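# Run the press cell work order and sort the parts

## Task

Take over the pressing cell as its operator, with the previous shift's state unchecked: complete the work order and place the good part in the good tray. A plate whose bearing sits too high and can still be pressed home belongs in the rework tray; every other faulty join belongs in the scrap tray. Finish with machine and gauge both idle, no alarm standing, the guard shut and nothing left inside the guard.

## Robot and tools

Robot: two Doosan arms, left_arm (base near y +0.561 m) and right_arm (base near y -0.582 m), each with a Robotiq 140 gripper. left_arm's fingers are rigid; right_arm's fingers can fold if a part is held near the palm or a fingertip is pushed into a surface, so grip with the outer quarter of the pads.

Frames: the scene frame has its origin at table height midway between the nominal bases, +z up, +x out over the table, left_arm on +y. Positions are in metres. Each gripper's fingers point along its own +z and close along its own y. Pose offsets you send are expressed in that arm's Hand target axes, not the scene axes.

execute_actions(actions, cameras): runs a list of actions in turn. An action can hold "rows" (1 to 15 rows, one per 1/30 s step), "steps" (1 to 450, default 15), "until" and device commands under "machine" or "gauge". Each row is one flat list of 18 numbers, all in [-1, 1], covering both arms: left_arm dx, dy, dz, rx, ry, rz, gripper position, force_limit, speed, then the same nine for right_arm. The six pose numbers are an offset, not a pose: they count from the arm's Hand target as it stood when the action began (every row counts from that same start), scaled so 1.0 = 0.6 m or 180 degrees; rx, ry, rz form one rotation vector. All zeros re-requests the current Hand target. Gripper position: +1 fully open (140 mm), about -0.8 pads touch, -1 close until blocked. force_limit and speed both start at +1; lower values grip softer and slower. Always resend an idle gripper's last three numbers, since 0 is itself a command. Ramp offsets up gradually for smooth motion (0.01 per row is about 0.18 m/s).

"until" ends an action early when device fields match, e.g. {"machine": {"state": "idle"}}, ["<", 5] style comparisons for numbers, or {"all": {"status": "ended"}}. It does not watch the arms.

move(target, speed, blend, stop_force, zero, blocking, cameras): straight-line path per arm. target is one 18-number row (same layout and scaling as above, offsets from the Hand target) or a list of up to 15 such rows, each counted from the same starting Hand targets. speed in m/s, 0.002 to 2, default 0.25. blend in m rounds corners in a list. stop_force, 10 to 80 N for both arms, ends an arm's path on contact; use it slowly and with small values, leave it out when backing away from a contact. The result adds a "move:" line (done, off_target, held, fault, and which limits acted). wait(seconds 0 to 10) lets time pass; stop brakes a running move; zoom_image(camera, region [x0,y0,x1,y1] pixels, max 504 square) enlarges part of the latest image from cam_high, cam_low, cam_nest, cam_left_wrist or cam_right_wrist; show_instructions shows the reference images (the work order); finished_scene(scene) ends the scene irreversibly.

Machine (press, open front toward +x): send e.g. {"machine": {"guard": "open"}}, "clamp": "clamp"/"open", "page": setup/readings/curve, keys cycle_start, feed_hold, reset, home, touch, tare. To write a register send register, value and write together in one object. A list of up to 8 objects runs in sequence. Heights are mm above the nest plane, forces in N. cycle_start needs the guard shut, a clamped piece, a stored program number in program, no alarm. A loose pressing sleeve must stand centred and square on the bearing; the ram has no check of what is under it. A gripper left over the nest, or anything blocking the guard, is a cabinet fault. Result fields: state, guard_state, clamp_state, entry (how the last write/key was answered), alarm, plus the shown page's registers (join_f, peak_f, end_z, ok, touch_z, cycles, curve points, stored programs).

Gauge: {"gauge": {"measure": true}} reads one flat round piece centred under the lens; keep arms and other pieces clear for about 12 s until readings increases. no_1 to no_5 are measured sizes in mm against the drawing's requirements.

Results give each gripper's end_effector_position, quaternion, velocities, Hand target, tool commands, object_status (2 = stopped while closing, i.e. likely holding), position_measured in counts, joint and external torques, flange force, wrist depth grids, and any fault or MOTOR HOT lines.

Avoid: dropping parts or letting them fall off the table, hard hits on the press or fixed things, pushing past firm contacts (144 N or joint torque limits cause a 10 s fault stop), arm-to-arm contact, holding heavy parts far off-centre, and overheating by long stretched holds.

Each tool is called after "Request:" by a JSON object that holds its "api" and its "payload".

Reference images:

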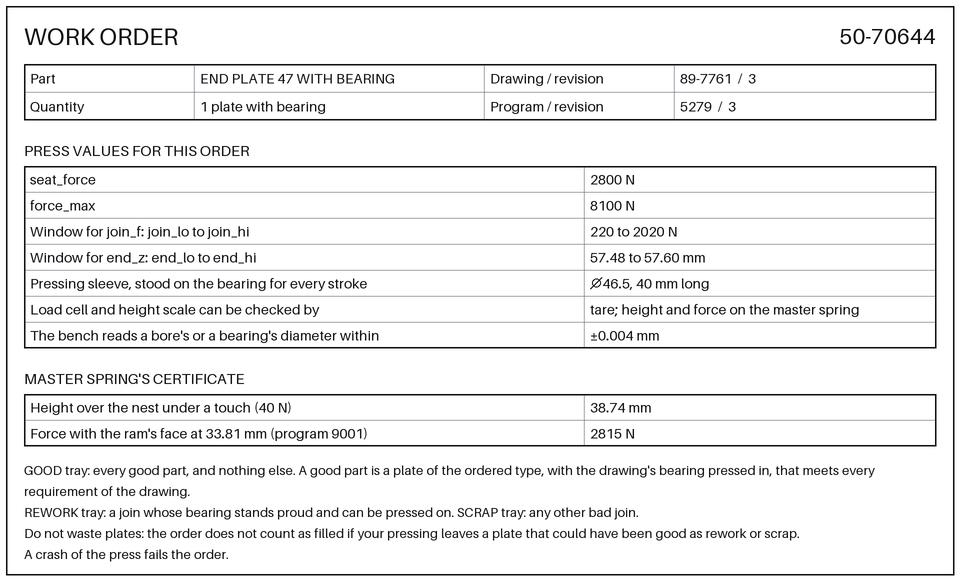

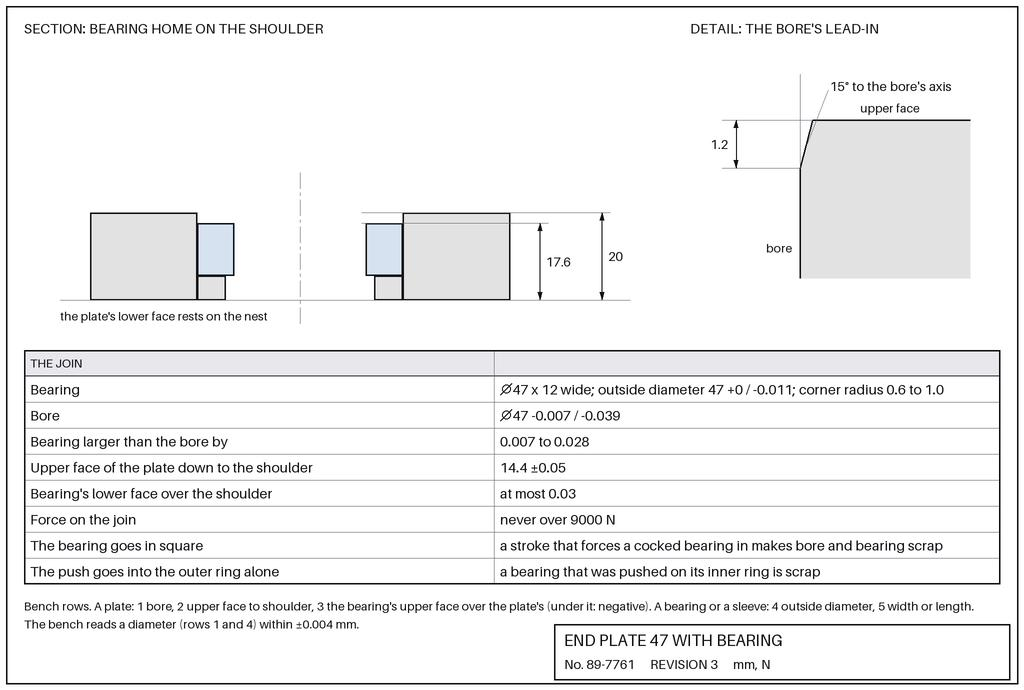

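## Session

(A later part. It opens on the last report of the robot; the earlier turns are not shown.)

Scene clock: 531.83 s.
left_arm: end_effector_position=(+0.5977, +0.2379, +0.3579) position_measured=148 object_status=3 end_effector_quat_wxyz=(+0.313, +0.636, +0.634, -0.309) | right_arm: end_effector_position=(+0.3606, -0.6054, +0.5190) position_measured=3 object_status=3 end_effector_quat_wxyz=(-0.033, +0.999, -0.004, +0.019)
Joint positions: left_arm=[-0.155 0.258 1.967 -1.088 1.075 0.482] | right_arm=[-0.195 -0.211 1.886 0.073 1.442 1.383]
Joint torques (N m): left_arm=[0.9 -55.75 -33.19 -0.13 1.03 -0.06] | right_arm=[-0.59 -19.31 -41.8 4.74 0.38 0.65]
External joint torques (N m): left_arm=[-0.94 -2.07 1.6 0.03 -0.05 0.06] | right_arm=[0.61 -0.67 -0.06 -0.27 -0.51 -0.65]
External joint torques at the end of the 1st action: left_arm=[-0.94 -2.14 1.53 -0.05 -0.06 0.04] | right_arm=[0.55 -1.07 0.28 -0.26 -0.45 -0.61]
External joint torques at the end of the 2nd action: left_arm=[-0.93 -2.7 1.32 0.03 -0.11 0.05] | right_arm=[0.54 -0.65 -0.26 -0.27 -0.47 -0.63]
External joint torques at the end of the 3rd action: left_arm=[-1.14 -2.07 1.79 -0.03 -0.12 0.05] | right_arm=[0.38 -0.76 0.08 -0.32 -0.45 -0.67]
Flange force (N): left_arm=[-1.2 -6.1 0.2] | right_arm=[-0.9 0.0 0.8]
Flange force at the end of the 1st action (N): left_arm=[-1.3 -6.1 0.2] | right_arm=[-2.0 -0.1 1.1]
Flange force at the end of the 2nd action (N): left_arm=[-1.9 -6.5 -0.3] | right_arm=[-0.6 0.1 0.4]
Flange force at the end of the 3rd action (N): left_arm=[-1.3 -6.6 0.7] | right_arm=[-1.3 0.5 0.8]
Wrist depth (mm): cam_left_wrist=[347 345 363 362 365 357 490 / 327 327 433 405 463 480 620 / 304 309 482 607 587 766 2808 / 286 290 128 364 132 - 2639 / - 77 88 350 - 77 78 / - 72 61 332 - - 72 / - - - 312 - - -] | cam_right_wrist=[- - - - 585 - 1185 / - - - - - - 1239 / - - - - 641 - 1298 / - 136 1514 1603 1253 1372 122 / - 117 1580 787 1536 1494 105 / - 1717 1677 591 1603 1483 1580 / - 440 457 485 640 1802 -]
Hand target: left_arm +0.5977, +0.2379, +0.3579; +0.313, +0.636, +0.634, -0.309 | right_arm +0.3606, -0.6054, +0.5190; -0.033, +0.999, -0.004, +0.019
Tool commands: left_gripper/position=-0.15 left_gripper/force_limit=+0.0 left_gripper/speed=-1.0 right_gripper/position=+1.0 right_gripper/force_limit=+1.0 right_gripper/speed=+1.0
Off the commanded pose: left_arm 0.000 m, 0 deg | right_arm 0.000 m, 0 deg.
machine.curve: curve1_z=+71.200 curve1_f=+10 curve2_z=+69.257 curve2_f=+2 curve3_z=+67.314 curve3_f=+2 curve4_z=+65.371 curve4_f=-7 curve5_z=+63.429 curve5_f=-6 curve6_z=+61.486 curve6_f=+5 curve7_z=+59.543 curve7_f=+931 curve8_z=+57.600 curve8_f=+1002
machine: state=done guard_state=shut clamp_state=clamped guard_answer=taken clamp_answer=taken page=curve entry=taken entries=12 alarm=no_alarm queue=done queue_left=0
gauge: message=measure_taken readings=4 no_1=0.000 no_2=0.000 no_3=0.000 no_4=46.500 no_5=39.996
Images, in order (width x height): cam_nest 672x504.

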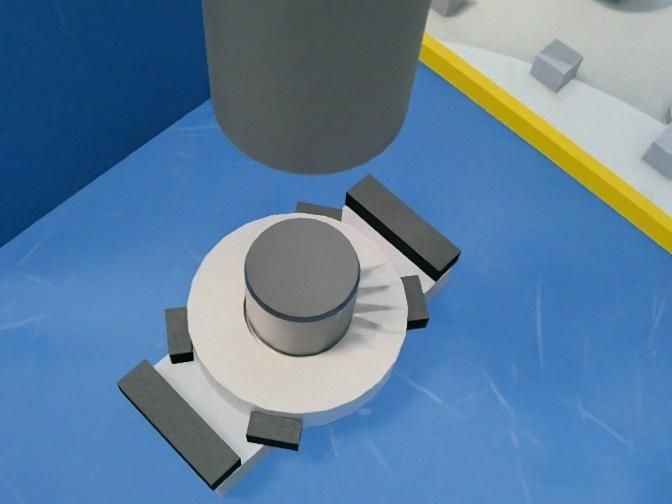

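Request:
{"api": "execute_actions", "payload": {"actions": [{"machine":{"page":"readings","guard":"open"},"steps":75,"until":{"machine":{"guard_state":"open"}}}]}}

Request:
{"api": "move", "payload": {"target": [[0.0032,0,0.38,0,0,0,-0.15,0,-1,0,0,0,0,0,0,1,1,1],[0.0032,0,0.5025,0,0,0,-0.15,0,-1,0,0,0,0,0,0,1,1,1]], "speed": [0.25,0.06], "blend": [0.01,0]}}

Request:
{"api": "execute_actions", "payload": {"actions": [{"rows":[[0,0,0,0,0,0,-1,0,-1,0,0,0,0,0,0,1,1,1]],"steps":40}], "cameras": ["cam_left_wrist"]}}

Scene clock: 534.00 s.
left_arm: end_effector_position=(+0.5977, +0.2379, +0.3579) position_measured=148 object_status=3 end_effector_quat_wxyz=(+0.313, +0.636, +0.634, -0.309) | right_arm: end_effector_position=(+0.3606, -0.6054, +0.5190) position_measured=3 object_status=3 end_effector_quat_wxyz=(-0.033, +0.999, -0.004, +0.019)
Joint positions: left_arm=[-0.155 0.258 1.967 -1.088 1.075 0.482] | right_arm=[-0.195 -0.211 1.886 0.073 1.442 1.383]
Joint torques (N m): left_arm=[1.13 -55.68 -33.34 -0.07 1.05 -0.02] | right_arm=[-0.72 -18.83 -41.91 4.76 0.32 0.62]
External joint torques (N m): left_arm=[-1.07 -2.44 1.72 -0.02 -0.07 0.02] | right_arm=[0.65 -1.13 0.06 -0.29 -0.45 -0.62]
Flange force (N): left_arm=[-1.6 -6.9 0.2] | right_arm=[-1.8 -0.3 0.8]
Wrist depth (mm): cam_left_wrist=[348 342 364 364 364 366 490 / 327 323 434 406 461 497 617 / 304 308 479 549 564 952 973 / 287 289 129 1053 132 - 2882 / - 77 88 350 - 77 82 / - 72 61 320 178 - 72 / - - - 313 - - -] | cam_right_wrist=[540 571 - - - - 1172 / 542 - 677 692 - - 1283 / - - 651 - - - 1261 / - 135 1483 1407 1416 1354 122 / - 1580 1640 - - 1536 105 / - 1690 1690 583 1569 1592 1536 / - 448 454 481 1717 1603 -]
Hand target: left_arm +0.5977, +0.2379, +0.3579; +0.313, +0.636, +0.634, -0.309 | right_arm +0.3606, -0.6054, +0.5190; -0.033, +0.999, -0.004, +0.019
Tool commands: left_gripper/position=-0.15 left_gripper/force_limit=+0.0 left_gripper/speed=-1.0 right_gripper/position=+1.0 right_gripper/force_limit=+1.0 right_gripper/speed=+1.0
Off the commanded pose: left_arm 0.000 m, 0 deg | right_arm 0.000 m, 0 deg.
machine.readings: force=+0 touch_z=+59.996 join_f=+943 peak_f=+3164 end_z=+57.546 ok=+1 pos_z=+161.587 cycles=+4
machine: state=done guard_state=open clamp_state=clamped guard_answer=taken clamp_answer=taken page=readings entry=taken entries=12 alarm=no_alarm queue=running queue_left=0
gauge: message=measure_taken readings=4 no_1=0.000 no_2=0.000 no_3=0.000 no_4=46.500 no_5=39.996

Scene clock: 536.50 s.
left_arm: end_effector_position=(+0.5990, +0.0010, +0.1715) position_measured=148 object_status=3 end_effector_quat_wxyz=(+0.313, +0.636, +0.634, -0.309) | right_arm: end_effector_position=(+0.3606, -0.6054, +0.5190) position_measured=3 object_status=3 end_effector_quat_wxyz=(-0.033, +0.999, -0.004, +0.019)
Joint positions: left_arm=[-0.508 0.572 1.929 -1.493 0.76 0.725] | right_arm=[-0.195 -0.211 1.886 0.073 1.442 1.383]
Joint torques (N m): left_arm=[1.49 -76.81 -24.07 -1.07 1.61 -0.02] | right_arm=[-0.54 -19.35 -41.95 4.77 0.32 0.67]
External joint torques (N m): left_arm=[-1.29 -2.24 1.25 0.17 -0.21 0.02] | right_arm=[0.51 -0.56 0.27 -0.31 -0.43 -0.67]
Flange force (N): left_arm=[-2.2 -5.2 -2.2] | right_arm=[-1.2 0.3 1.2]
Wrist depth (mm): cam_left_wrist=[135 135 114 95 96 131 137 / 170 171 122 116 115 173 174 / 200 231 174 130 137 236 237 / 201 239 121 125 130 296 626 / - 77 88 - - 77 78 / - 72 61 2844 - - 72 / - - - - - - -] | cam_right_wrist=[541 - - - - - 1113 / 559 - - - - - 1239 / - - - - - - 1275 / - 135 1473 1416 1494 1380 122 / - 135 1592 - 1690 1494 105 / - 1965 1615 588 602 1569 1536 / - 441 458 481 655 1690 1717]
Hand target: left_arm +0.5990, +0.0010, +0.1714; +0.313, +0.636, +0.634, -0.309 | right_arm +0.3606, -0.6054, +0.5190; -0.033, +0.999, -0.004, +0.019
Off the commanded pose: left_arm 0.000 m, 0 deg | right_arm 0.000 m, 0 deg.
machine.readings: force=+0 touch_z=+59.996 join_f=+943 peak_f=+3164 end_z=+57.546 ok=+1 pos_z=+161.587 cycles=+4
machine: state=done guard_state=open clamp_state=clamped guard_answer=taken clamp_answer=taken page=readings entry=taken entries=12 alarm=no_alarm queue=done queue_left=0
gauge: message=measure_taken readings=4 no_1=0.000 no_2=0.000 no_3=0.000 no_4=46.500 no_5=39.996
move: done

Scene clock: 538.03 s.
left_arm: end_effector_position=(+0.5990, +0.0010, +0.1714) position_measured=162 object_status=2 end_effector_quat_wxyz=(+0.313, +0.636, +0.634, -0.309) | right_arm: end_effector_position=(+0.3606, -0.6054, +0.5190) position_measured=3 object_status=3 end_effector_quat_wxyz=(-0.033, +0.999, -0.004, +0.019)
Joint positions: left_arm=[-0.508 0.572 1.929 -1.493 0.76 0.725] | right_arm=[-0.195 -0.211 1.886 0.073 1.442 1.383]
Joint torques (N m): left_arm=[-0.37 -71.96 -21.39 -0.02 0.74 0.1] | right_arm=[-0.67 -19.02 -41.77 4.76 0.39 0.62]
External joint torques (N m): left_arm=[0.39 -7.34 -1.62 -0.9 0.68 -0.1] | right_arm=[0.61 -0.79 -0.05 -0.29 -0.52 -0.62]
Flange force (N): left_arm=[-5.9 -4.3 -7.6] | right_arm=[-1.1 -0.1 0.8]
Wrist depth (mm): cam_left_wrist=[135 135 114 95 96 131 137 / 170 171 122 116 115 173 173 / 201 231 203 130 139 236 238 / 201 296 296 125 127 300 559 / - 77 88 2844 118 77 77 / - 76 61 2355 - - 74 / - - - - - - -] | cam_right_wrist=[- - - - - - 1192 / 537 - - - - - 1232 / - - - - - - 1290 / - 135 1494 1372 1444 1380 122 / - 1504 1615 724 1514 1494 105 / - 1759 1690 588 574 1525 1592 / - 441 458 481 645 1640 1690]
Hand target: left_arm +0.5990, +0.0010, +0.1714; +0.313, +0.636, +0.634, -0.309 | right_arm +0.3606, -0.6054, +0.5190; -0.033, +0.999, -0.004, +0.019
Off the commanded pose: left_arm 0.000 m, 0 deg | right_arm 0.000 m, 0 deg.
machine.readings: force=+0 touch_z=+59.996 join_f=+943 peak_f=+3164 end_z=+57.546 ok=+1 pos_z=+161.587 cycles=+4
machine: state=done guard_state=open clamp_state=clamped guard_answer=taken clamp_answer=taken page=readings entry=taken entries=12 alarm=no_alarm queue=done queue_left=0
gauge: message=measure_taken readings=4 no_1=0.000 no_2=0.000 no_3=0.000 no_4=46.500 no_5=39.996
camera_calibration:
cam_left_wrist: T_world_to_cam=[[0.999706, 0.00614867, 0.0234646, -0.594722], [-0.020401, -0.310178, 0.95046, -0.150018], [0.0131223, -0.950659, -0.309961, 0.189615], [0, 0, 0, 1]] pos_world=[0.588998, 0.137384, 0.215314]
Images, in order (width x height): cam_left_wrist 672x504.

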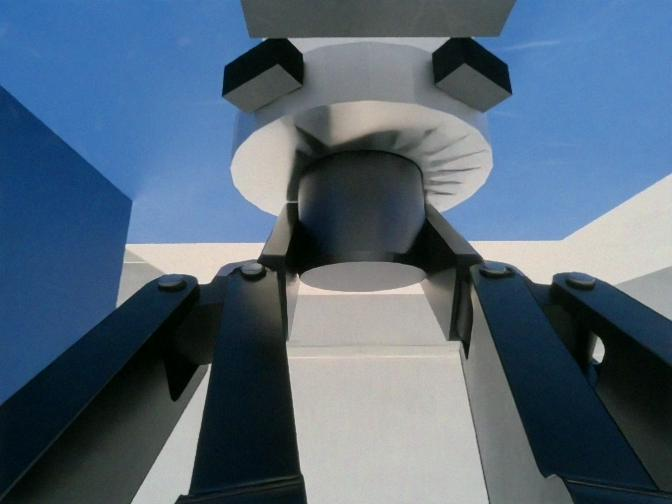

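Request:
{"api": "move", "payload": {"target": [[-0.0394,0,-0.0308,0,0,0,-1,0,-1,0,0,0,0,0,0,1,1,1],[0.1984,0.0017,-0.3718,0,0,0,-1,0,-1,0,0,0,0,0,0,1,1,1],[0.34,0.335,-0.6208,0,0,0,-1,0,-1,0,0,0,0,0,0,1,1,1],[0.4973,0.6042,-0.4428,0,0,0,-1,0,-1,0,0,0,0,0,0,1,1,1],[0.5433,0.6042,-0.4069,0,0,0,-1,0,-1,0,0,0,0,0,0,1,1,1]], "speed": [0.05,0.2,0.25,0.2,0.08], "blend": [0.005,0.03,0.04,0.01,0]}}

Request:
{"api": "move", "payload": {"target": [0.0236,0,0.0185,0,0,0,-1,0,-1,0,0,0,0,0,0,1,1,1], "speed": 0.006, "stop_force": 10, "cameras": ["cam_high","cam_left_wrist"]}}

Scene clock: 543.17 s.
left_arm: end_effector_position=(+0.9621, +0.3939, +0.0662) position_measured=162 object_status=2 end_effector_quat_wxyz=(+0.313, +0.636, +0.634, -0.309) | right_arm: end_effector_position=(+0.3606, -0.6054, +0.5190) position_measured=3 object_status=3 end_effector_quat_wxyz=(-0.033, +0.999, -0.004, +0.019)
Joint positions: left_arm=[0.066 1.032 1.215 -1 1.214 0.599] | right_arm=[-0.195 -0.211 1.886 0.073 1.442 1.383]
Joint torques (N m): left_arm=[0.86 -122.29 -34.61 -0.96 2.08 0.25] | right_arm=[-0.56 -19.09 -41.96 4.78 0.3 0.67]
External joint torques (N m): left_arm=[-1.03 1.73 3.88 1.09 -0.86 -0.25] | right_arm=[0.38 -0.67 0.16 -0.32 -0.43 -0.67]
Flange force (N): left_arm=[-0.3 -9.0 2.5] | right_arm=[-1.3 0.5 0.9]
Wrist depth (mm): cam_left_wrist=[- - - - - 57 129 / 161 161 66 - 74 172 164 / 193 213 220 130 155 239 223 / 307 308 279 125 127 313 316 / - 77 88 648 - 77 77 / - 76 61 - - - 74 / - - - 2882 - - -] | cam_right_wrist=[- - - - - - 1154 / - - - - 604 616 1142 / - 667 - - - 1346 1283 / - 136 - - 1880 - 116 / - 117 1558 757 1483 1514 105 / - 1717 1677 583 594 1603 1525 / - 442 460 485 618 1704 1665]
Hand target: left_arm +0.9620, +0.3939, +0.0661; +0.313, +0.636, +0.634, -0.309 | right_arm +0.3606, -0.6054, +0.5190; -0.033, +0.999, -0.004, +0.019
Off the commanded pose: left_arm 0.000 m, 0 deg | right_arm 0.000 m, 0 deg.
machine.readings: force=+0 touch_z=+59.996 join_f=+943 peak_f=+3164 end_z=+57.546 ok=+1 pos_z=+161.587 cycles=+4
machine: state=done guard_state=open clamp_state=clamped guard_answer=taken clamp_answer=taken page=readings entry=taken entries=12 alarm=no_alarm queue=done queue_left=0
gauge: message=measure_taken readings=4 no_1=0.000 no_2=0.000 no_3=0.000 no_4=46.500 no_5=39.996
move: done

Scene clock: 545.43 s.
left_arm: end_effector_position=(+0.9622, +0.3938, +0.0565) position_measured=162 object_status=2 end_effector_quat_wxyz=(+0.313, +0.636, +0.634, -0.309) | right_arm: end_effector_position=(+0.3606, -0.6054, +0.5190) position_measured=3 object_status=3 end_effector_quat_wxyz=(-0.033, +0.999, -0.004, +0.019)
Joint positions: left_arm=[0.066 1.043 1.214 -1.003 1.209 0.608] | right_arm=[-0.195 -0.211 1.886 0.073 1.442 1.383]
Joint torques (N m): left_arm=[-2.35 -108.74 -29.73 0.88 -1.64 0.01] | right_arm=[-0.39 -19.29 -41.94 4.75 0.34 0.6]
External joint torques (N m): left_arm=[2.53 -11.38 -0.56 -0.74 2.85 -0.01] | right_arm=[0.28 -0.7 0.05 -0.27 -0.47 -0.6]
Flange force (N): left_arm=[-8.9 -11.4 -10.8] | right_arm=[-1.2 0.6 0.8]
Wrist depth (mm): cam_left_wrist=[- - - - - - 118 / 155 - - - - - 149 / 189 199 215 66 136 203 204 / 310 281 255 125 127 261 289 / - 77 88 236 118 77 77 / - 76 61 3174 - - 74 / - - - - - - -] | cam_right_wrist=[559 - - - - - 1179 / 555 - - - - 596 1283 / - - - - - 1268 1298 / - 135 1363 1603 1425 1363 122 / - 118 1504 - 1514 1525 105 / - 1677 1704 599 1536 1603 1580 / - 443 458 481 586 1652 -]
Hand target: left_arm +0.9622, +0.3938, +0.0565; +0.313, +0.636, +0.634, -0.309 (not the last commanded pose) | right_arm +0.3606, -0.6054, +0.5190; -0.033, +0.999, -0.004, +0.019
Off the commanded pose: left_arm 0.008 m, 0 deg | right_arm 0.000 m, 0 deg.
machine.readings: force=+0 touch_z=+59.996 join_f=+943 peak_f=+3164 end_z=+57.546 ok=+1 pos_z=+161.587 cycles=+4
machine: state=done guard_state=open clamp_state=clamped guard_answer=taken clamp_answer=taken page=readings entry=taken entries=12 alarm=no_alarm queue=done queue_left=0
gauge: message=measure_taken readings=4 no_1=0.000 no_2=0.000 no_3=0.000 no_4=46.500 no_5=39.996
move: contact (left_arm)
camera_calibration:
cam_left_wrist: T_world_to_cam=[[0.999699, 0.00628185, 0.0237138, -0.957623], [-0.0205983, -0.310062, 0.950493, 0.0885609], [0.0133236, -0.950696, -0.309839, 0.522469], [0, 0, 0, 1]] pos_world=[0.952198, 0.530184, 0.100414]
Images, in order (width x height): cam_high 672x504, cam_left_wrist 672x504.

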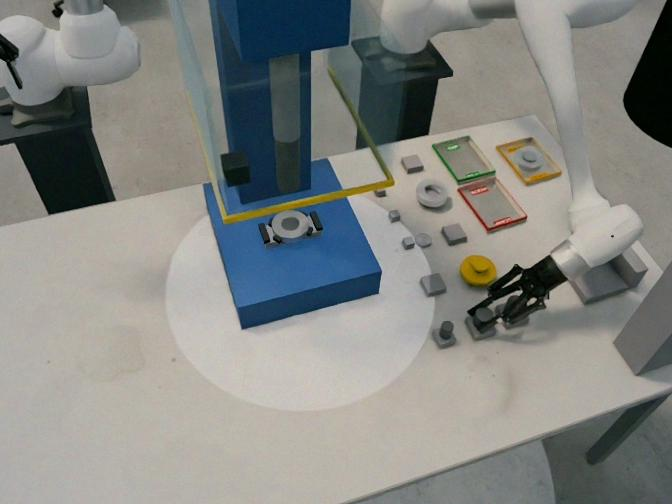

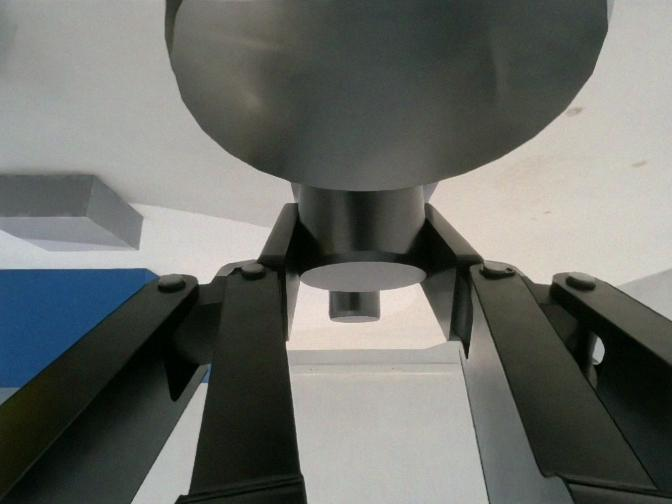

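Request:
{"api": "execute_actions", "payload": {"actions": [{"machine":{"clamp":"open"},"rows":[[0,0,0,0,0,0,-0.15,0,-1,0,0,0,0,0,0,1,1,1]],"steps":38}]}}

Request:
{"api": "move", "payload": {"target": [[-0.105,0,-0.082,0,0,0,-0.15,0,-1,0,0,0,0,0,0,1,1,1],[-0.2143,-0.27,-0.2225,0,0,0,-0.15,0,-1,0,0,0,0,0,0,1,1,1],[-0.3288,-0.6037,0.005,0,0,0,-0.15,0,-1,0,0,0,0,0,0,1,1,1]], "speed": [0.1,0.25,0.25], "blend": [0.02,0.04,0], "cameras": ["cam_nest"]}}

Scene clock: 547.33 s.
left_arm: end_effector_position=(+0.9622, +0.3938, +0.0565) position_measured=148 object_status=3 end_effector_quat_wxyz=(+0.313, +0.636, +0.634, -0.309) | right_arm: end_effector_position=(+0.3606, -0.6054, +0.5190) position_measured=3 object_status=3 end_effector_quat_wxyz=(-0.033, +0.999, -0.004, +0.019)
Joint positions: left_arm=[0.066 1.043 1.214 -1.003 1.209 0.608] | right_arm=[-0.195 -0.211 1.886 0.073 1.442 1.383]
Joint torques (N m): left_arm=[1.53 -118.87 -31.97 0.14 1.3 -0.08] | right_arm=[-0.48 -18.97 -41.81 4.77 0.28 0.68]
External joint torques (N m): left_arm=[-1.43 -1.98 1.5 -0.01 -0.09 0.08] | right_arm=[0.37 -0.99 -0.15 -0.29 -0.41 -0.69]
Flange force (N): left_arm=[-3.2 -7.2 0.3] | right_arm=[-1.4 0.5 0.3]
Wrist depth (mm): cam_left_wrist=[- - - - - - 123 / 154 - - - - - 149 / 190 198 215 65 134 202 203 / 214 279 128 124 132 285 289 / - 77 88 730 - 77 78 / - 72 61 - - - 72 / - - - - - - -] | cam_right_wrist=[548 - - - - - 1192 / 591 604 - - - - 1306 / - - - - - - 1330 / - 136 1483 1136 1389 1372 122 / - 1569 1558 901 1504 - 105 / - 1652 1717 594 589 1558 1592 / - 445 458 486 613 1665 1640]
Hand target: left_arm +0.9622, +0.3938, +0.0565; +0.313, +0.636, +0.634, -0.309 | right_arm +0.3606, -0.6054, +0.5190; -0.033, +0.999, -0.004, +0.019
Off the commanded pose: left_arm 0.000 m, 0 deg | right_arm 0.000 m, 0 deg.
machine.readings: force=+0 touch_z=+59.996 join_f=+943 peak_f=+3164 end_z=+57.546 ok=+1 pos_z=+161.587 cycles=+4
machine: state=idle guard_state=open clamp_state=open guard_answer=taken clamp_answer=taken page=readings entry=taken entries=12 alarm=no_alarm queue=running queue_left=0
gauge: message=measure_taken readings=4 no_1=0.000 no_2=0.000 no_3=0.000 no_4=46.500 no_5=39.996

Scene clock: 550.40 s.
left_arm: end_effector_position=(+0.5990, +0.2703, +0.2080) position_measured=148 object_status=3 end_effector_quat_wxyz=(+0.313, +0.636, +0.634, -0.309) | right_arm: end_effector_position=(+0.3606, -0.6054, +0.5190) position_measured=3 object_status=3 end_effector_quat_wxyz=(-0.033, +0.999, -0.004, +0.019)
Joint positions: left_arm=[-0.101 0.447 2.058 -1.211 0.995 0.797] | right_arm=[-0.195 -0.211 1.886 0.073 1.442 1.383]
Joint torques (N m): left_arm=[1.45 -65.01 -23.86 -0.3 1.7 -0.25] | right_arm=[-0.02 -19.22 -42.03 4.7 0.3 0.7]
External joint torques (N m): left_arm=[-1.3 -2.86 1.55 -0.07 -0.17 0.26] | right_arm=[0.07 -0.91 0.1 -0.22 -0.43 -0.7]
Flange force (N): left_arm=[-3.6 -6.7 -0.3] | right_arm=[-1.8 1.3 0.7]
Wrist depth (mm): cam_left_wrist=[277 - - 285 - 270 282 / - 253 - - - - 267 / 325 309 310 334 313 313 529 / 324 323 128 392 136 110 760 / - 77 88 3000 - 77 82 / - 72 61 - - - 72 / - - - 342 - - -] | cam_right_wrist=[- - - - - 569 1192 / - - - - 596 - 1290 / - - - - - - 1346 / - 135 1416 1261 1372 1389 122 / - 118 1603 978 1473 1464 106 / - 1731 1435 588 1580 1731 1525 / - 444 466 480 1652 1745 -]
Hand target: left_arm +0.5990, +0.2703, +0.2080; +0.313, +0.636, +0.634, -0.309 | right_arm +0.3606, -0.6054, +0.5190; -0.033, +0.999, -0.004, +0.019
Off the commanded pose: left_arm 0.000 m, 0 deg | right_arm 0.000 m, 0 deg.
machine.readings: force=+0 touch_z=+59.996 join_f=+943 peak_f=+3164 end_z=+57.546 ok=+1 pos_z=+161.587 cycles=+4
machine: state=idle guard_state=open clamp_state=open guard_answer=taken clamp_answer=taken page=readings entry=taken entries=12 alarm=no_alarm queue=done queue_left=0
gauge: message=measure_taken readings=4 no_1=0.000 no_2=0.000 no_3=0.000 no_4=46.500 no_5=39.996
move: done
Images, in order (width x height): cam_nest 672x504.

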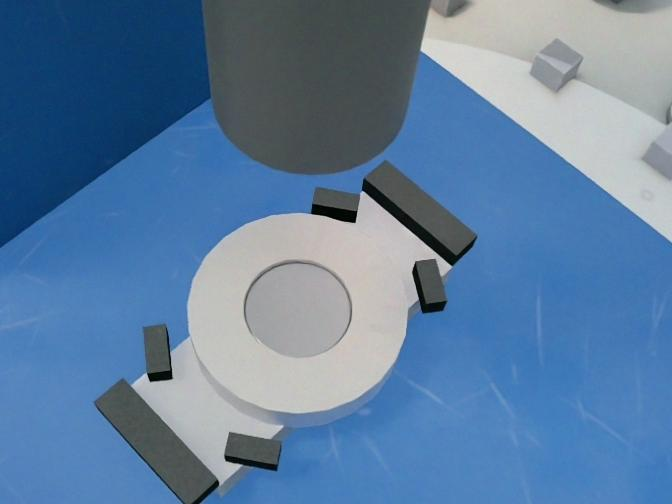

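Request:
{"api": "move", "payload": {"target": [[-0.1873,0.0,0.3045,0,0,0,0.5,0.1,0,0,0,0,0,0,0,1,1,1],[-0.1873,0.0,0.4045,0,0,0,0.5,0.1,0,0,0,0,0,0,0,1,1,1]], "speed": [0.15,0.05], "blend": [0,0], "cameras": ["cam_nest","cam_left_wrist"]}}

Request:
{"api": "execute_actions", "payload": {"actions": [{"rows":[[0,0,0,0,0,0,-1,0.1,-1,0,0,0,0,0,0,1,1,1]],"steps":50}]}}

Scene clock: 553.90 s.
left_arm: end_effector_position=(+0.5995, +0.0097, +0.1480) position_measured=66 object_status=3 end_effector_quat_wxyz=(+0.313, +0.636, +0.634, -0.309) | right_arm: end_effector_position=(+0.3606, -0.6054, +0.5190) position_measured=3 object_status=3 end_effector_quat_wxyz=(-0.033, +0.999, -0.004, +0.019)
Joint positions: left_arm=[-0.496 0.602 1.941 -1.527 0.764 0.785] | right_arm=[-0.195 -0.211 1.886 0.073 1.442 1.383]
Joint torques (N m): left_arm=[1.61 -76.75 -22.7 -1.04 1.64 -0.03] | right_arm=[-0.76 -19 -41.87 4.78 0.35 0.64]
External joint torques (N m): left_arm=[-1.29 -3.82 1.26 0.1 -0.15 0.03] | right_arm=[0.94 -1.18 0.13 -0.3 -0.47 -0.64]
Flange force (N): left_arm=[-3.6 -6.6 -4.1] | right_arm=[-1.9 -0.9 0.9]
Wrist depth (mm): cam_left_wrist=[106 107 73 73 73 74 108 / 134 134 97 84 98 137 137 / 182 182 120 113 115 186 187 / 191 114 156 165 158 139 238 / - 88 2808 3000 - 120 88 / - - - - 2009 - - / - - - - 1780 - -] | cam_right_wrist=[528 - - - - - 1179 / - - - - 606 594 1290 / - - - - 594 - 1290 / - 135 1454 1346 1380 1380 122 / - 1547 1569 713 1425 1569 105 / - 1704 1665 580 1569 1558 1627 / - 439 456 484 625 1704 1592]
Hand target: left_arm +0.5995, +0.0097, +0.1479; +0.313, +0.636, +0.634, -0.309 | right_arm +0.3606, -0.6054, +0.5190; -0.033, +0.999, -0.004, +0.019
Off the commanded pose: left_arm 0.000 m, 0 deg | right_arm 0.000 m, 0 deg.
machine.readings: force=+0 touch_z=+59.996 join_f=+943 peak_f=+3164 end_z=+57.546 ok=+1 pos_z=+161.587 cycles=+4
machine: state=idle guard_state=open clamp_state=open guard_answer=taken clamp_answer=taken page=readings entry=taken entries=12 alarm=no_alarm queue=done queue_left=0
gauge: message=measure_taken readings=4 no_1=0.000 no_2=0.000 no_3=0.000 no_4=46.500 no_5=39.996
move: done
camera_calibration:
cam_left_wrist: T_world_to_cam=[[0.9997, 0.00618653, 0.0236837, -0.594768], [-0.0205992, -0.31006, 0.950494, -0.124849], [0.0132236, -0.950697, -0.30984, 0.190613], [0, 0, 0, 1]] pos_world=[0.589498, 0.146184, 0.191814]
Images, in order (width x height): cam_nest 672x504, cam_left_wrist 672x504.

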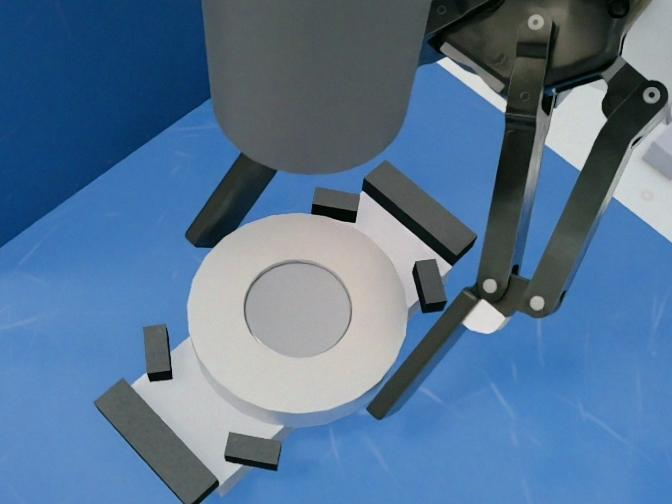

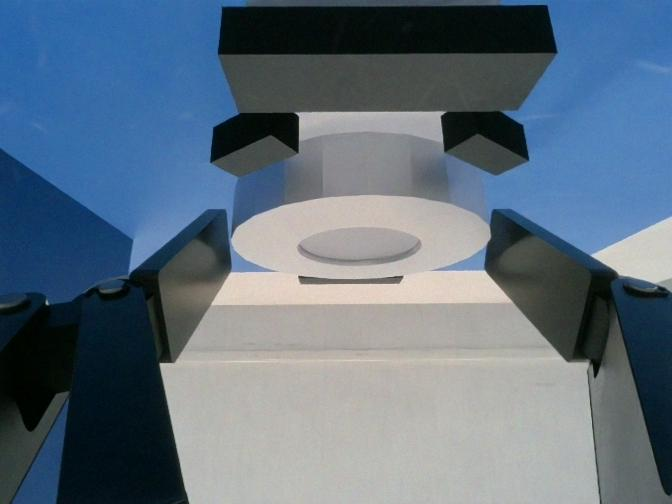

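Scene clock: 555.77 s.
left_arm: end_effector_position=(+0.5995, +0.0097, +0.1479) position_measured=85 object_status=2 end_effector_quat_wxyz=(+0.313, +0.636, +0.634, -0.309) | right_arm: end_effector_position=(+0.3606, -0.6054, +0.5190) position_measured=3 object_status=3 end_effector_quat_wxyz=(-0.033, +0.999, -0.004, +0.019)
Joint positions: left_arm=[-0.496 0.602 1.941 -1.527 0.764 0.785] | right_arm=[-0.195 -0.211 1.886 0.073 1.442 1.383]
Joint torques (N m): left_arm=[-0.51 -68.86 -19.71 0.06 -0.75 0.21] | right_arm=[-0.59 -19.32 -42 4.7 0.38 0.65]
External joint torques (N m): left_arm=[0.61 -11.44 -1.66 -1.01 2.25 -0.21] | right_arm=[0.39 -0.55 0.17 -0.24 -0.51 -0.66]
Flange force (N): left_arm=[-9.2 -6.8 -13.6] | right_arm=[-1.1 0.5 1.1]
Wrist depth (mm): cam_left_wrist=[107 107 72 73 73 74 108 / 128 135 97 84 98 137 137 / 193 182 121 113 116 186 187 / 202 226 140 165 158 138 242 / - 77 140 - 2808 111 88 / - 61 - - 3000 - - / - - - - - - -] | cam_right_wrist=[- - - - - - 1154 / - - - - - - 1218 / 684 - - - - - 1290 / - 135 1444 1275 1380 1372 122 / - 1558 1569 852 - - 106 / - 1731 1787 594 1504 1580 1558 / - 441 457 478 604 1652 1677]
Hand target: left_arm +0.5995, +0.0097, +0.1479; +0.313, +0.636, +0.634, -0.309 | right_arm +0.3606, -0.6054, +0.5190; -0.033, +0.999, -0.004, +0.019
Off the commanded pose: left_arm 0.000 m, 0 deg | right_arm 0.000 m, 0 deg.
machine.readings: force=+0 touch_z=+59.996 join_f=+943 peak_f=+3164 end_z=+57.546 ok=+1 pos_z=+161.587 cycles=+4
machine: state=idle guard_state=open clamp_state=open guard_answer=taken clamp_answer=taken page=readings entry=taken entries=12 alarm=no_alarm queue=done queue_left=0
gauge: message=measure_taken readings=4 no_1=0.000 no_2=0.000 no_3=0.000 no_4=46.500 no_5=39.996

Request:
{"api": "move", "payload": {"target": [[-0.0433,0,-0.0338,0,0,0,-1,0.1,-1,0,0,0,0,0,0,1,1,1],[0.177,0.0002,-0.3698,0,0,0,-1,0.1,-1,0,0,0,0,0,0,1,1,1],[0.356,-0.25,-0.7585,0,0,0,-1,0.1,-1,0,0,0,0,0,0,1,1,1],[0.6006,-0.3325,-0.8282,0,0,0,-1,0.1,-1,0,0,0,0,0,0,1,1,1]], "speed": [0.05,0.2,0.22,0.15], "blend": [0.005,0.03,0.04,0], "cameras": ["cam_left_wrist","cam_high"]}}

Scene clock: 561.60 s.
left_arm: end_effector_position=(+0.3997, +0.6231, +0.1668) position_measured=85 object_status=2 end_effector_quat_wxyz=(+0.313, +0.636, +0.634, -0.309) | right_arm: end_effector_position=(+0.3606, -0.6054, +0.5190) position_measured=3 object_status=3 end_effector_quat_wxyz=(-0.033, +0.999, -0.004, +0.019)
Joint positions: left_arm=[0.616 0.428 2.234 -0.76 1.228 1.165] | right_arm=[-0.195 -0.211 1.886 0.073 1.442 1.383]
Joint torques (N m): left_arm=[1.34 -57.11 -17.45 0.09 3.08 -0.31] | right_arm=[-0.7 -19.26 -41.86 4.8 0.28 0.68]
External joint torques (N m): left_arm=[-1.55 -1.8 1.76 0.53 -1.11 0.31] | right_arm=[0.49 -0.59 0.06 -0.33 -0.4 -0.68]
Flange force (N): left_arm=[-4.4 -3.0 4.1] | right_arm=[-1.0 0.3 0.8]
Wrist depth (mm): cam_left_wrist=[1223 251 249 248 246 252 252 / 1450 335 318 305 305 306 322 / 1991 1840 133 113 117 358 417 / 3084 110 140 165 149 128 633 / - 77 3174 644 785 110 87 / - 61 1237 605 3318 - - / - - - 592 820 - -] | cam_right_wrist=[- - - 571 553 583 1166 / - 643 - - 591 582 1283 / - - - - - 1179 1322 / - 135 1473 1704 1494 1416 122 / - 1547 1558 - 1525 1483 105 / - 1665 1640 582 585 1525 1569 / - 441 455 482 578 1690 1665]
Hand target: left_arm +0.3996, +0.6231, +0.1667; +0.313, +0.636, +0.634, -0.309 | right_arm +0.3606, -0.6054, +0.5190; -0.033, +0.999, -0.004, +0.019
Off the commanded pose: left_arm 0.000 m, 0 deg | right_arm 0.000 m, 0 deg.
machine.readings: force=+0 touch_z=+59.996 join_f=+943 peak_f=+3164 end_z=+57.546 ok=+1 pos_z=+161.587 cycles=+4
machine: state=idle guard_state=open clamp_state=open guard_answer=taken clamp_answer=taken page=readings entry=taken entries=12 alarm=no_alarm queue=done queue_left=0
gauge: message=measure_taken readings=4 no_1=0.000 no_2=0.000 no_3=0.000 no_4=46.500 no_5=39.996
move: done
camera_calibration:
cam_left_wrist: T_world_to_cam=[[0.9997, 0.00618653, 0.0236837, -0.399268], [-0.0205992, -0.31006, 0.950494, 0.043326], [0.0132236, -0.950697, -0.30984, 0.782142], [0, 0, 0, 1]] pos_world=[0.389698, 0.759484, 0.210614]
Images, in order (width x height): cam_high 672x504, cam_left_wrist 672x504.

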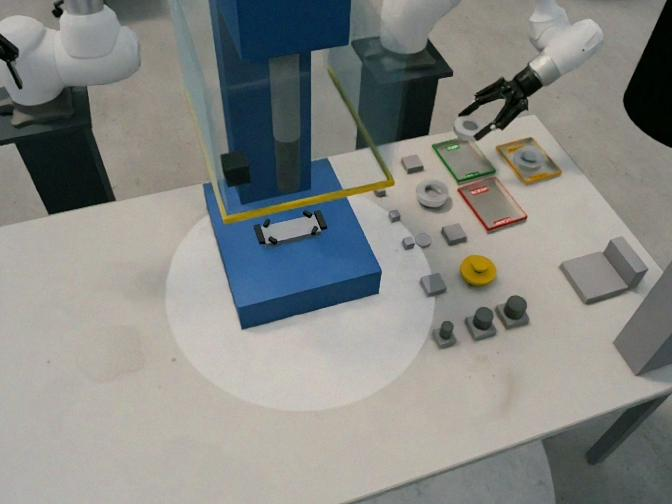

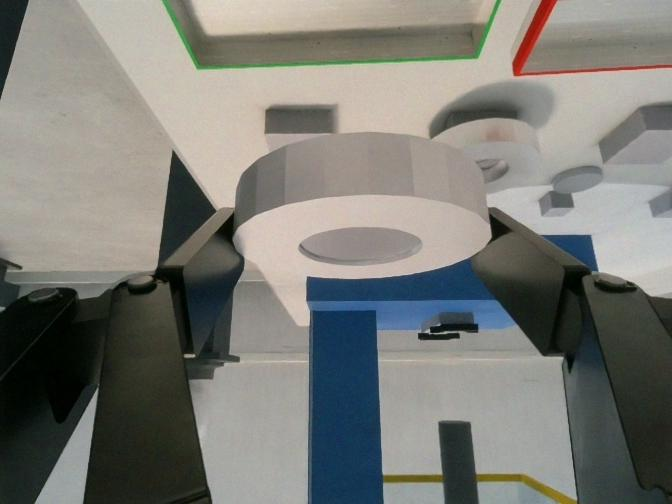

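Request:
{"api": "move", "payload": {"target": [0.1598,-0.005,0.125,0,0,0,-1,0.1,-1,0,0,0,0,0,0,1,1,1], "speed": 0.1}}

Request:
{"api": "move", "payload": {"target": [0.0328,0,0.0257,0,0,0,-1,0.1,-1,0,0,0,0,0,0,1,1,1], "speed": 0.006, "stop_force": 10, "cameras": ["cam_left_wrist"]}}

Scene clock: 563.70 s.
left_arm: end_effector_position=(+0.3975, +0.6227, +0.0450) position_measured=85 object_status=2 end_effector_quat_wxyz=(+0.313, +0.636, +0.634, -0.309) | right_arm: end_effector_position=(+0.3606, -0.6054, +0.5190) position_measured=3 object_status=3 end_effector_quat_wxyz=(-0.033, +0.999, -0.004, +0.019)
Joint positions: left_arm=[0.618 0.661 2.241 -0.837 1.06 1.354] | right_arm=[-0.195 -0.211 1.886 0.073 1.442 1.383]
Joint torques (N m): left_arm=[0.56 -67.53 -6.52 0.1 3.44 -0.3] | right_arm=[-0.97 -19.04 -42.11 4.77 0.34 0.64]
External joint torques (N m): left_arm=[-0.66 -2.11 0.74 0.17 -1.34 0.3] | right_arm=[1 -1.12 0.26 -0.3 -0.47 -0.65]
Flange force (N): left_arm=[-4.1 -2.3 1.4] | right_arm=[-1.9 -1.0 1.2]
Wrist depth (mm): cam_left_wrist=[- 86 86 85 84 84 83 / 125 127 127 121 128 128 122 / 177 161 151 113 116 163 168 / 2671 188 140 165 159 138 220 / - 77 425 424 331 111 87 / - 61 1599 - 5341 - - / - - 2704 587 2772 - -] | cam_right_wrist=[552 - - - - - 1179 / 580 - - - - - 1232 / 703 - - - 645 628 1192 / - 136 1514 1717 1407 1389 122 / - 1536 1627 - 1504 1580 105 / - 1615 1731 591 1536 1665 1494 / - 444 456 479 1677 1759 -]
Hand target: left_arm +0.3975, +0.6227, +0.0450; +0.313, +0.636, +0.634, -0.309 | right_arm +0.3606, -0.6054, +0.5190; -0.033, +0.999, -0.004, +0.019
Off the commanded pose: left_arm 0.000 m, 0 deg | right_arm 0.000 m, 0 deg.
machine.readings: force=+0 touch_z=+59.996 join_f=+943 peak_f=+3164 end_z=+57.546 ok=+1 pos_z=+161.587 cycles=+4
machine: state=idle guard_state=open clamp_state=open guard_answer=taken clamp_answer=taken page=readings entry=taken entries=12 alarm=no_alarm queue=done queue_left=0
gauge: message=measure_taken readings=4 no_1=0.000 no_2=0.000 no_3=0.000 no_4=46.500 no_5=39.996
move: done

Scene clock: 566.80 s.
left_arm: end_effector_position=(+0.3976, +0.6226, +0.0301) position_measured=85 object_status=2 end_effector_quat_wxyz=(+0.313, +0.636, +0.634, -0.309) | right_arm: end_effector_position=(+0.3606, -0.6054, +0.5190) position_measured=3 object_status=3 end_effector_quat_wxyz=(-0.033, +0.999, -0.004, +0.019)
Joint positions: left_arm=[0.618 0.691 2.238 -0.848 1.043 1.377] | right_arm=[-0.195 -0.211 1.886 0.073 1.442 1.383]
Joint torques (N m): left_arm=[0.56 -65.45 -6.71 0.27 -0.72 0.34] | right_arm=[-0.5 -19.31 -41.8 4.71 0.33 0.65]
External joint torques (N m): left_arm=[-0.68 -5.28 2.15 -0.04 2.82 -0.34] | right_arm=[0.44 -0.65 -0.11 -0.24 -0.45 -0.66]
Flange force (N): left_arm=[-13.3 -2.0 -7.1] | right_arm=[-0.8 0.4 0.6]
Wrist depth (mm): cam_left_wrist=[- 82 83 82 83 81 80 / - 81 81 81 80 111 78 / 130 141 130 114 117 144 125 / 2576 153 140 166 158 138 179 / - 77 419 420 - 111 87 / - 61 1296 - - - - / - - - 575 - - -] | cam_right_wrist=[- - - 580 565 - 1166 / 593 - - - - - 1239 / 708 - - - - - 1306 / - 135 1504 1346 1346 1354 122 / - 1536 1547 779 1425 - 105 / - 1704 1627 599 596 1603 1627 / - 443 454 480 593 1704 1627]
Hand target: left_arm +0.3976, +0.6226, +0.0301; +0.313, +0.636, +0.634, -0.309 (not the last commanded pose) | right_arm +0.3606, -0.6054, +0.5190; -0.033, +0.999, -0.004, +0.019
Off the commanded pose: left_arm 0.010 m, 0 deg | right_arm 0.000 m, 0 deg.
machine.readings: force=+0 touch_z=+59.996 join_f=+943 peak_f=+3164 end_z=+57.546 ok=+1 pos_z=+161.587 cycles=+4
machine: state=idle guard_state=open clamp_state=open guard_answer=taken clamp_answer=taken page=readings entry=taken entries=12 alarm=no_alarm queue=done queue_left=0
gauge: message=measure_taken readings=4 no_1=0.000 no_2=0.000 no_3=0.000 no_4=46.500 no_5=39.996
move: contact (left_arm)
camera_calibration:
cam_left_wrist: T_world_to_cam=[[0.999701, 0.00631435, 0.0236182, -0.39402], [-0.0204985, -0.309972, 0.950525, 0.172952], [0.0133229, -0.950725, -0.30975, 0.739316], [0, 0, 0, 1]] pos_world=[0.387598, 0.758984, 0.0739139]
Images, in order (width x height): cam_left_wrist 672x504.

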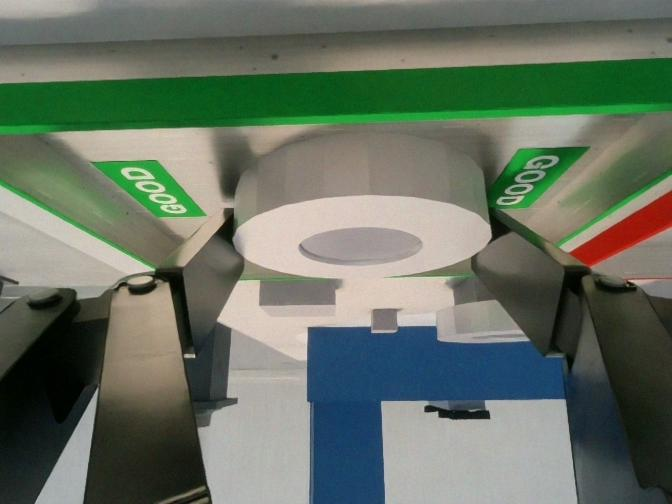

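Good. Release, retreat, close guard.

Request:
{"api": "execute_actions", "payload": {"actions": [{"machine":{"guard":"shut"},"rows":[[0,0,0,0,0,0,0.45,0.1,-1,0,0,0,0,0,0,1,1,1]],"steps":45}]}}

Request:
{"api": "move", "payload": {"target": [[-0.05,0,-0.12,0,0,0,0.45,0.1,-1,0,0,0,0,0,0,1,1,1],[-0.2,0,-0.2,0,0,0,0.45,0.1,-1,0,0,0,0,0,0,1,1,1]], "speed": [0.06,0.15], "blend": [0.02,0], "cameras": ["cam_left_wrist","cam_high"]}}

Request:
{"api": "zoom_image", "payload": {"camera": "cam_high", "region": [360, 110, 660, 350]}}

Scene clock: 568.80 s.
left_arm: end_effector_position=(+0.3976, +0.6226, +0.0301) position_measured=72 object_status=3 end_effector_quat_wxyz=(+0.313, +0.636, +0.634, -0.309) | right_arm: end_effector_position=(+0.3606, -0.6054, +0.5190) position_measured=3 object_status=3 end_effector_quat_wxyz=(-0.033, +0.999, -0.004, +0.019)
Joint positions: left_arm=[0.618 0.691 2.238 -0.848 1.043 1.377] | right_arm=[-0.195 -0.211 1.886 0.073 1.442 1.383]
Joint torques (N m): left_arm=[0.64 -68.4 -5.51 0.2 2.21 -0.08] | right_arm=[-0.71 -18.89 -41.91 4.76 0.38 0.64]
External joint torques (N m): left_arm=[-0.8 -2.67 0.94 0.03 -0.1 0.08] | right_arm=[0.78 -1.08 0.12 -0.29 -0.5 -0.64]
Flange force (N): left_arm=[-6.2 -1.5 -0.8] | right_arm=[-1.7 -0.5 1.0]
Wrist depth (mm): cam_left_wrist=[- 82 82 82 82 81 80 / - 81 80 81 80 111 78 / 130 141 127 113 116 143 125 / 2639 145 151 165 158 135 169 / - 82 416 350 352 117 88 / - 64 1281 - - - 78 / - - 2959 592 3042 - -] | cam_right_wrist=[549 - - - - - 1198 / - - - - - - 1225 / - - - - - - 1275 / 1283 136 1483 1198 1398 1380 122 / - 1558 1580 - 1389 1425 105 / - - 589 583 596 1536 - / - 440 457 485 1652 1592 -]
Hand target: left_arm +0.3976, +0.6226, +0.0301; +0.313, +0.636, +0.634, -0.309 | right_arm +0.3606, -0.6054, +0.5190; -0.033, +0.999, -0.004, +0.019
Off the commanded pose: left_arm 0.000 m, 0 deg | right_arm 0.000 m, 0 deg.
machine.readings: force=+0 touch_z=+59.996 join_f=+943 peak_f=+3164 end_z=+57.546 ok=+1 pos_z=+161.587 cycles=+4
machine: state=idle guard_state=shut clamp_state=open guard_answer=taken clamp_answer=taken page=readings entry=taken entries=12 alarm=no_alarm queue=running queue_left=0
gauge: message=measure_taken readings=4 no_1=0.000 no_2=0.000 no_3=0.000 no_4=46.500 no_5=39.996

Scene clock: 571.20 s.
left_arm: end_effector_position=(+0.3964, +0.6438, +0.1984) position_measured=72 object_status=3 end_effector_quat_wxyz=(+0.313, +0.636, +0.634, -0.309) | right_arm: end_effector_position=(+0.3606, -0.6054, +0.5190) position_measured=3 object_status=3 end_effector_quat_wxyz=(-0.033, +0.999, -0.004, +0.019)
Joint positions: left_arm=[0.652 0.383 2.204 -0.717 1.295 1.126] | right_arm=[-0.195 -0.211 1.886 0.073 1.442 1.383]
Joint torques (N m): left_arm=[0.56 -54.59 -19.97 0.8 2.16 -0.08] | right_arm=[-0.46 -19.23 -41.68 4.73 0.27 0.64]
External joint torques (N m): left_arm=[-0.84 -2.12 1.42 0.01 -0.25 0.08] | right_arm=[0.42 -0.7 -0.08 -0.26 -0.4 -0.64]
Flange force (N): left_arm=[-4.9 -2.8 2.1] | right_arm=[-1.0 0.4 0.5]
Wrist depth (mm): cam_left_wrist=[1141 289 276 264 278 284 282 / 1521 1500 367 353 342 351 354 / 1991 1938 500 500 503 497 510 / 2772 110 151 - 624 135 728 / - 82 1360 670 833 117 88 / - 978 1123 637 - - 78 / - - 2844 603 691 - -] | cam_right_wrist=[520 - - 568 - - 1172 / 561 - - - - - 1275 / - - - - - - 1407 / - 135 1525 1338 1398 1389 121 / - 125 1569 - 1569 1504 105 / - 1745 - 586 596 1514 1592 / - 444 459 485 582 2295 -]
Hand target: left_arm +0.3964, +0.6438, +0.1984; +0.313, +0.636, +0.634, -0.309 | right_arm +0.3606, -0.6054, +0.5190; -0.033, +0.999, -0.004, +0.019
Off the commanded pose: left_arm 0.000 m, 0 deg | right_arm 0.000 m, 0 deg.
machine.readings: force=+0 touch_z=+59.996 join_f=+943 peak_f=+3164 end_z=+57.546 ok=+1 pos_z=+161.587 cycles=+4
machine: state=idle guard_state=shut clamp_state=open guard_answer=taken clamp_answer=taken page=readings entry=taken entries=12 alarm=no_alarm queue=done queue_left=0
gauge: message=measure_taken readings=4 no_1=0.000 no_2=0.000 no_3=0.000 no_4=46.500 no_5=39.996
move: done
camera_calibration:
cam_left_wrist: T_world_to_cam=[[0.999702, 0.00622127, 0.0235881, -0.39685], [-0.0205, -0.309879, 0.950555, 0.0194463], [0.0132231, -0.950756, -0.309659, 0.811659], [0, 0, 0, 1]] pos_world=[0.386398, 0.780184, 0.242214]
Images, in order (width x height): cam_high 672x504, cam_left_wrist 672x504.

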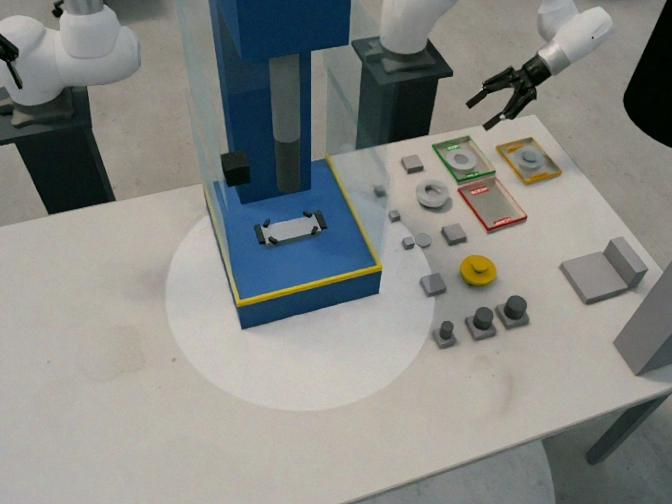

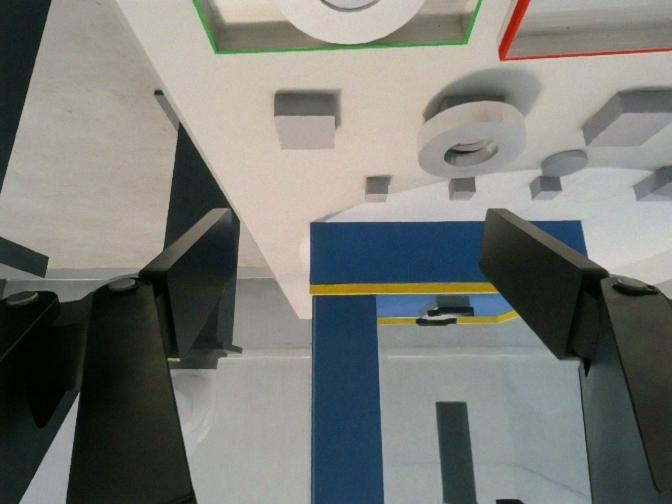

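Scaled by 1.680 from the camera's 672x504 image, which has a finer 960x720 frame.

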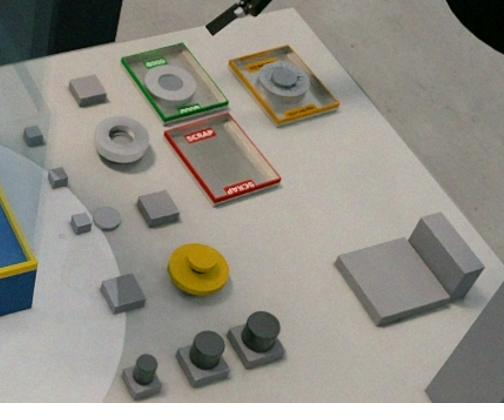

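Request:
{"api": "finished_scene", "payload": {"scene": 2}}

The scene is finished: the task was done.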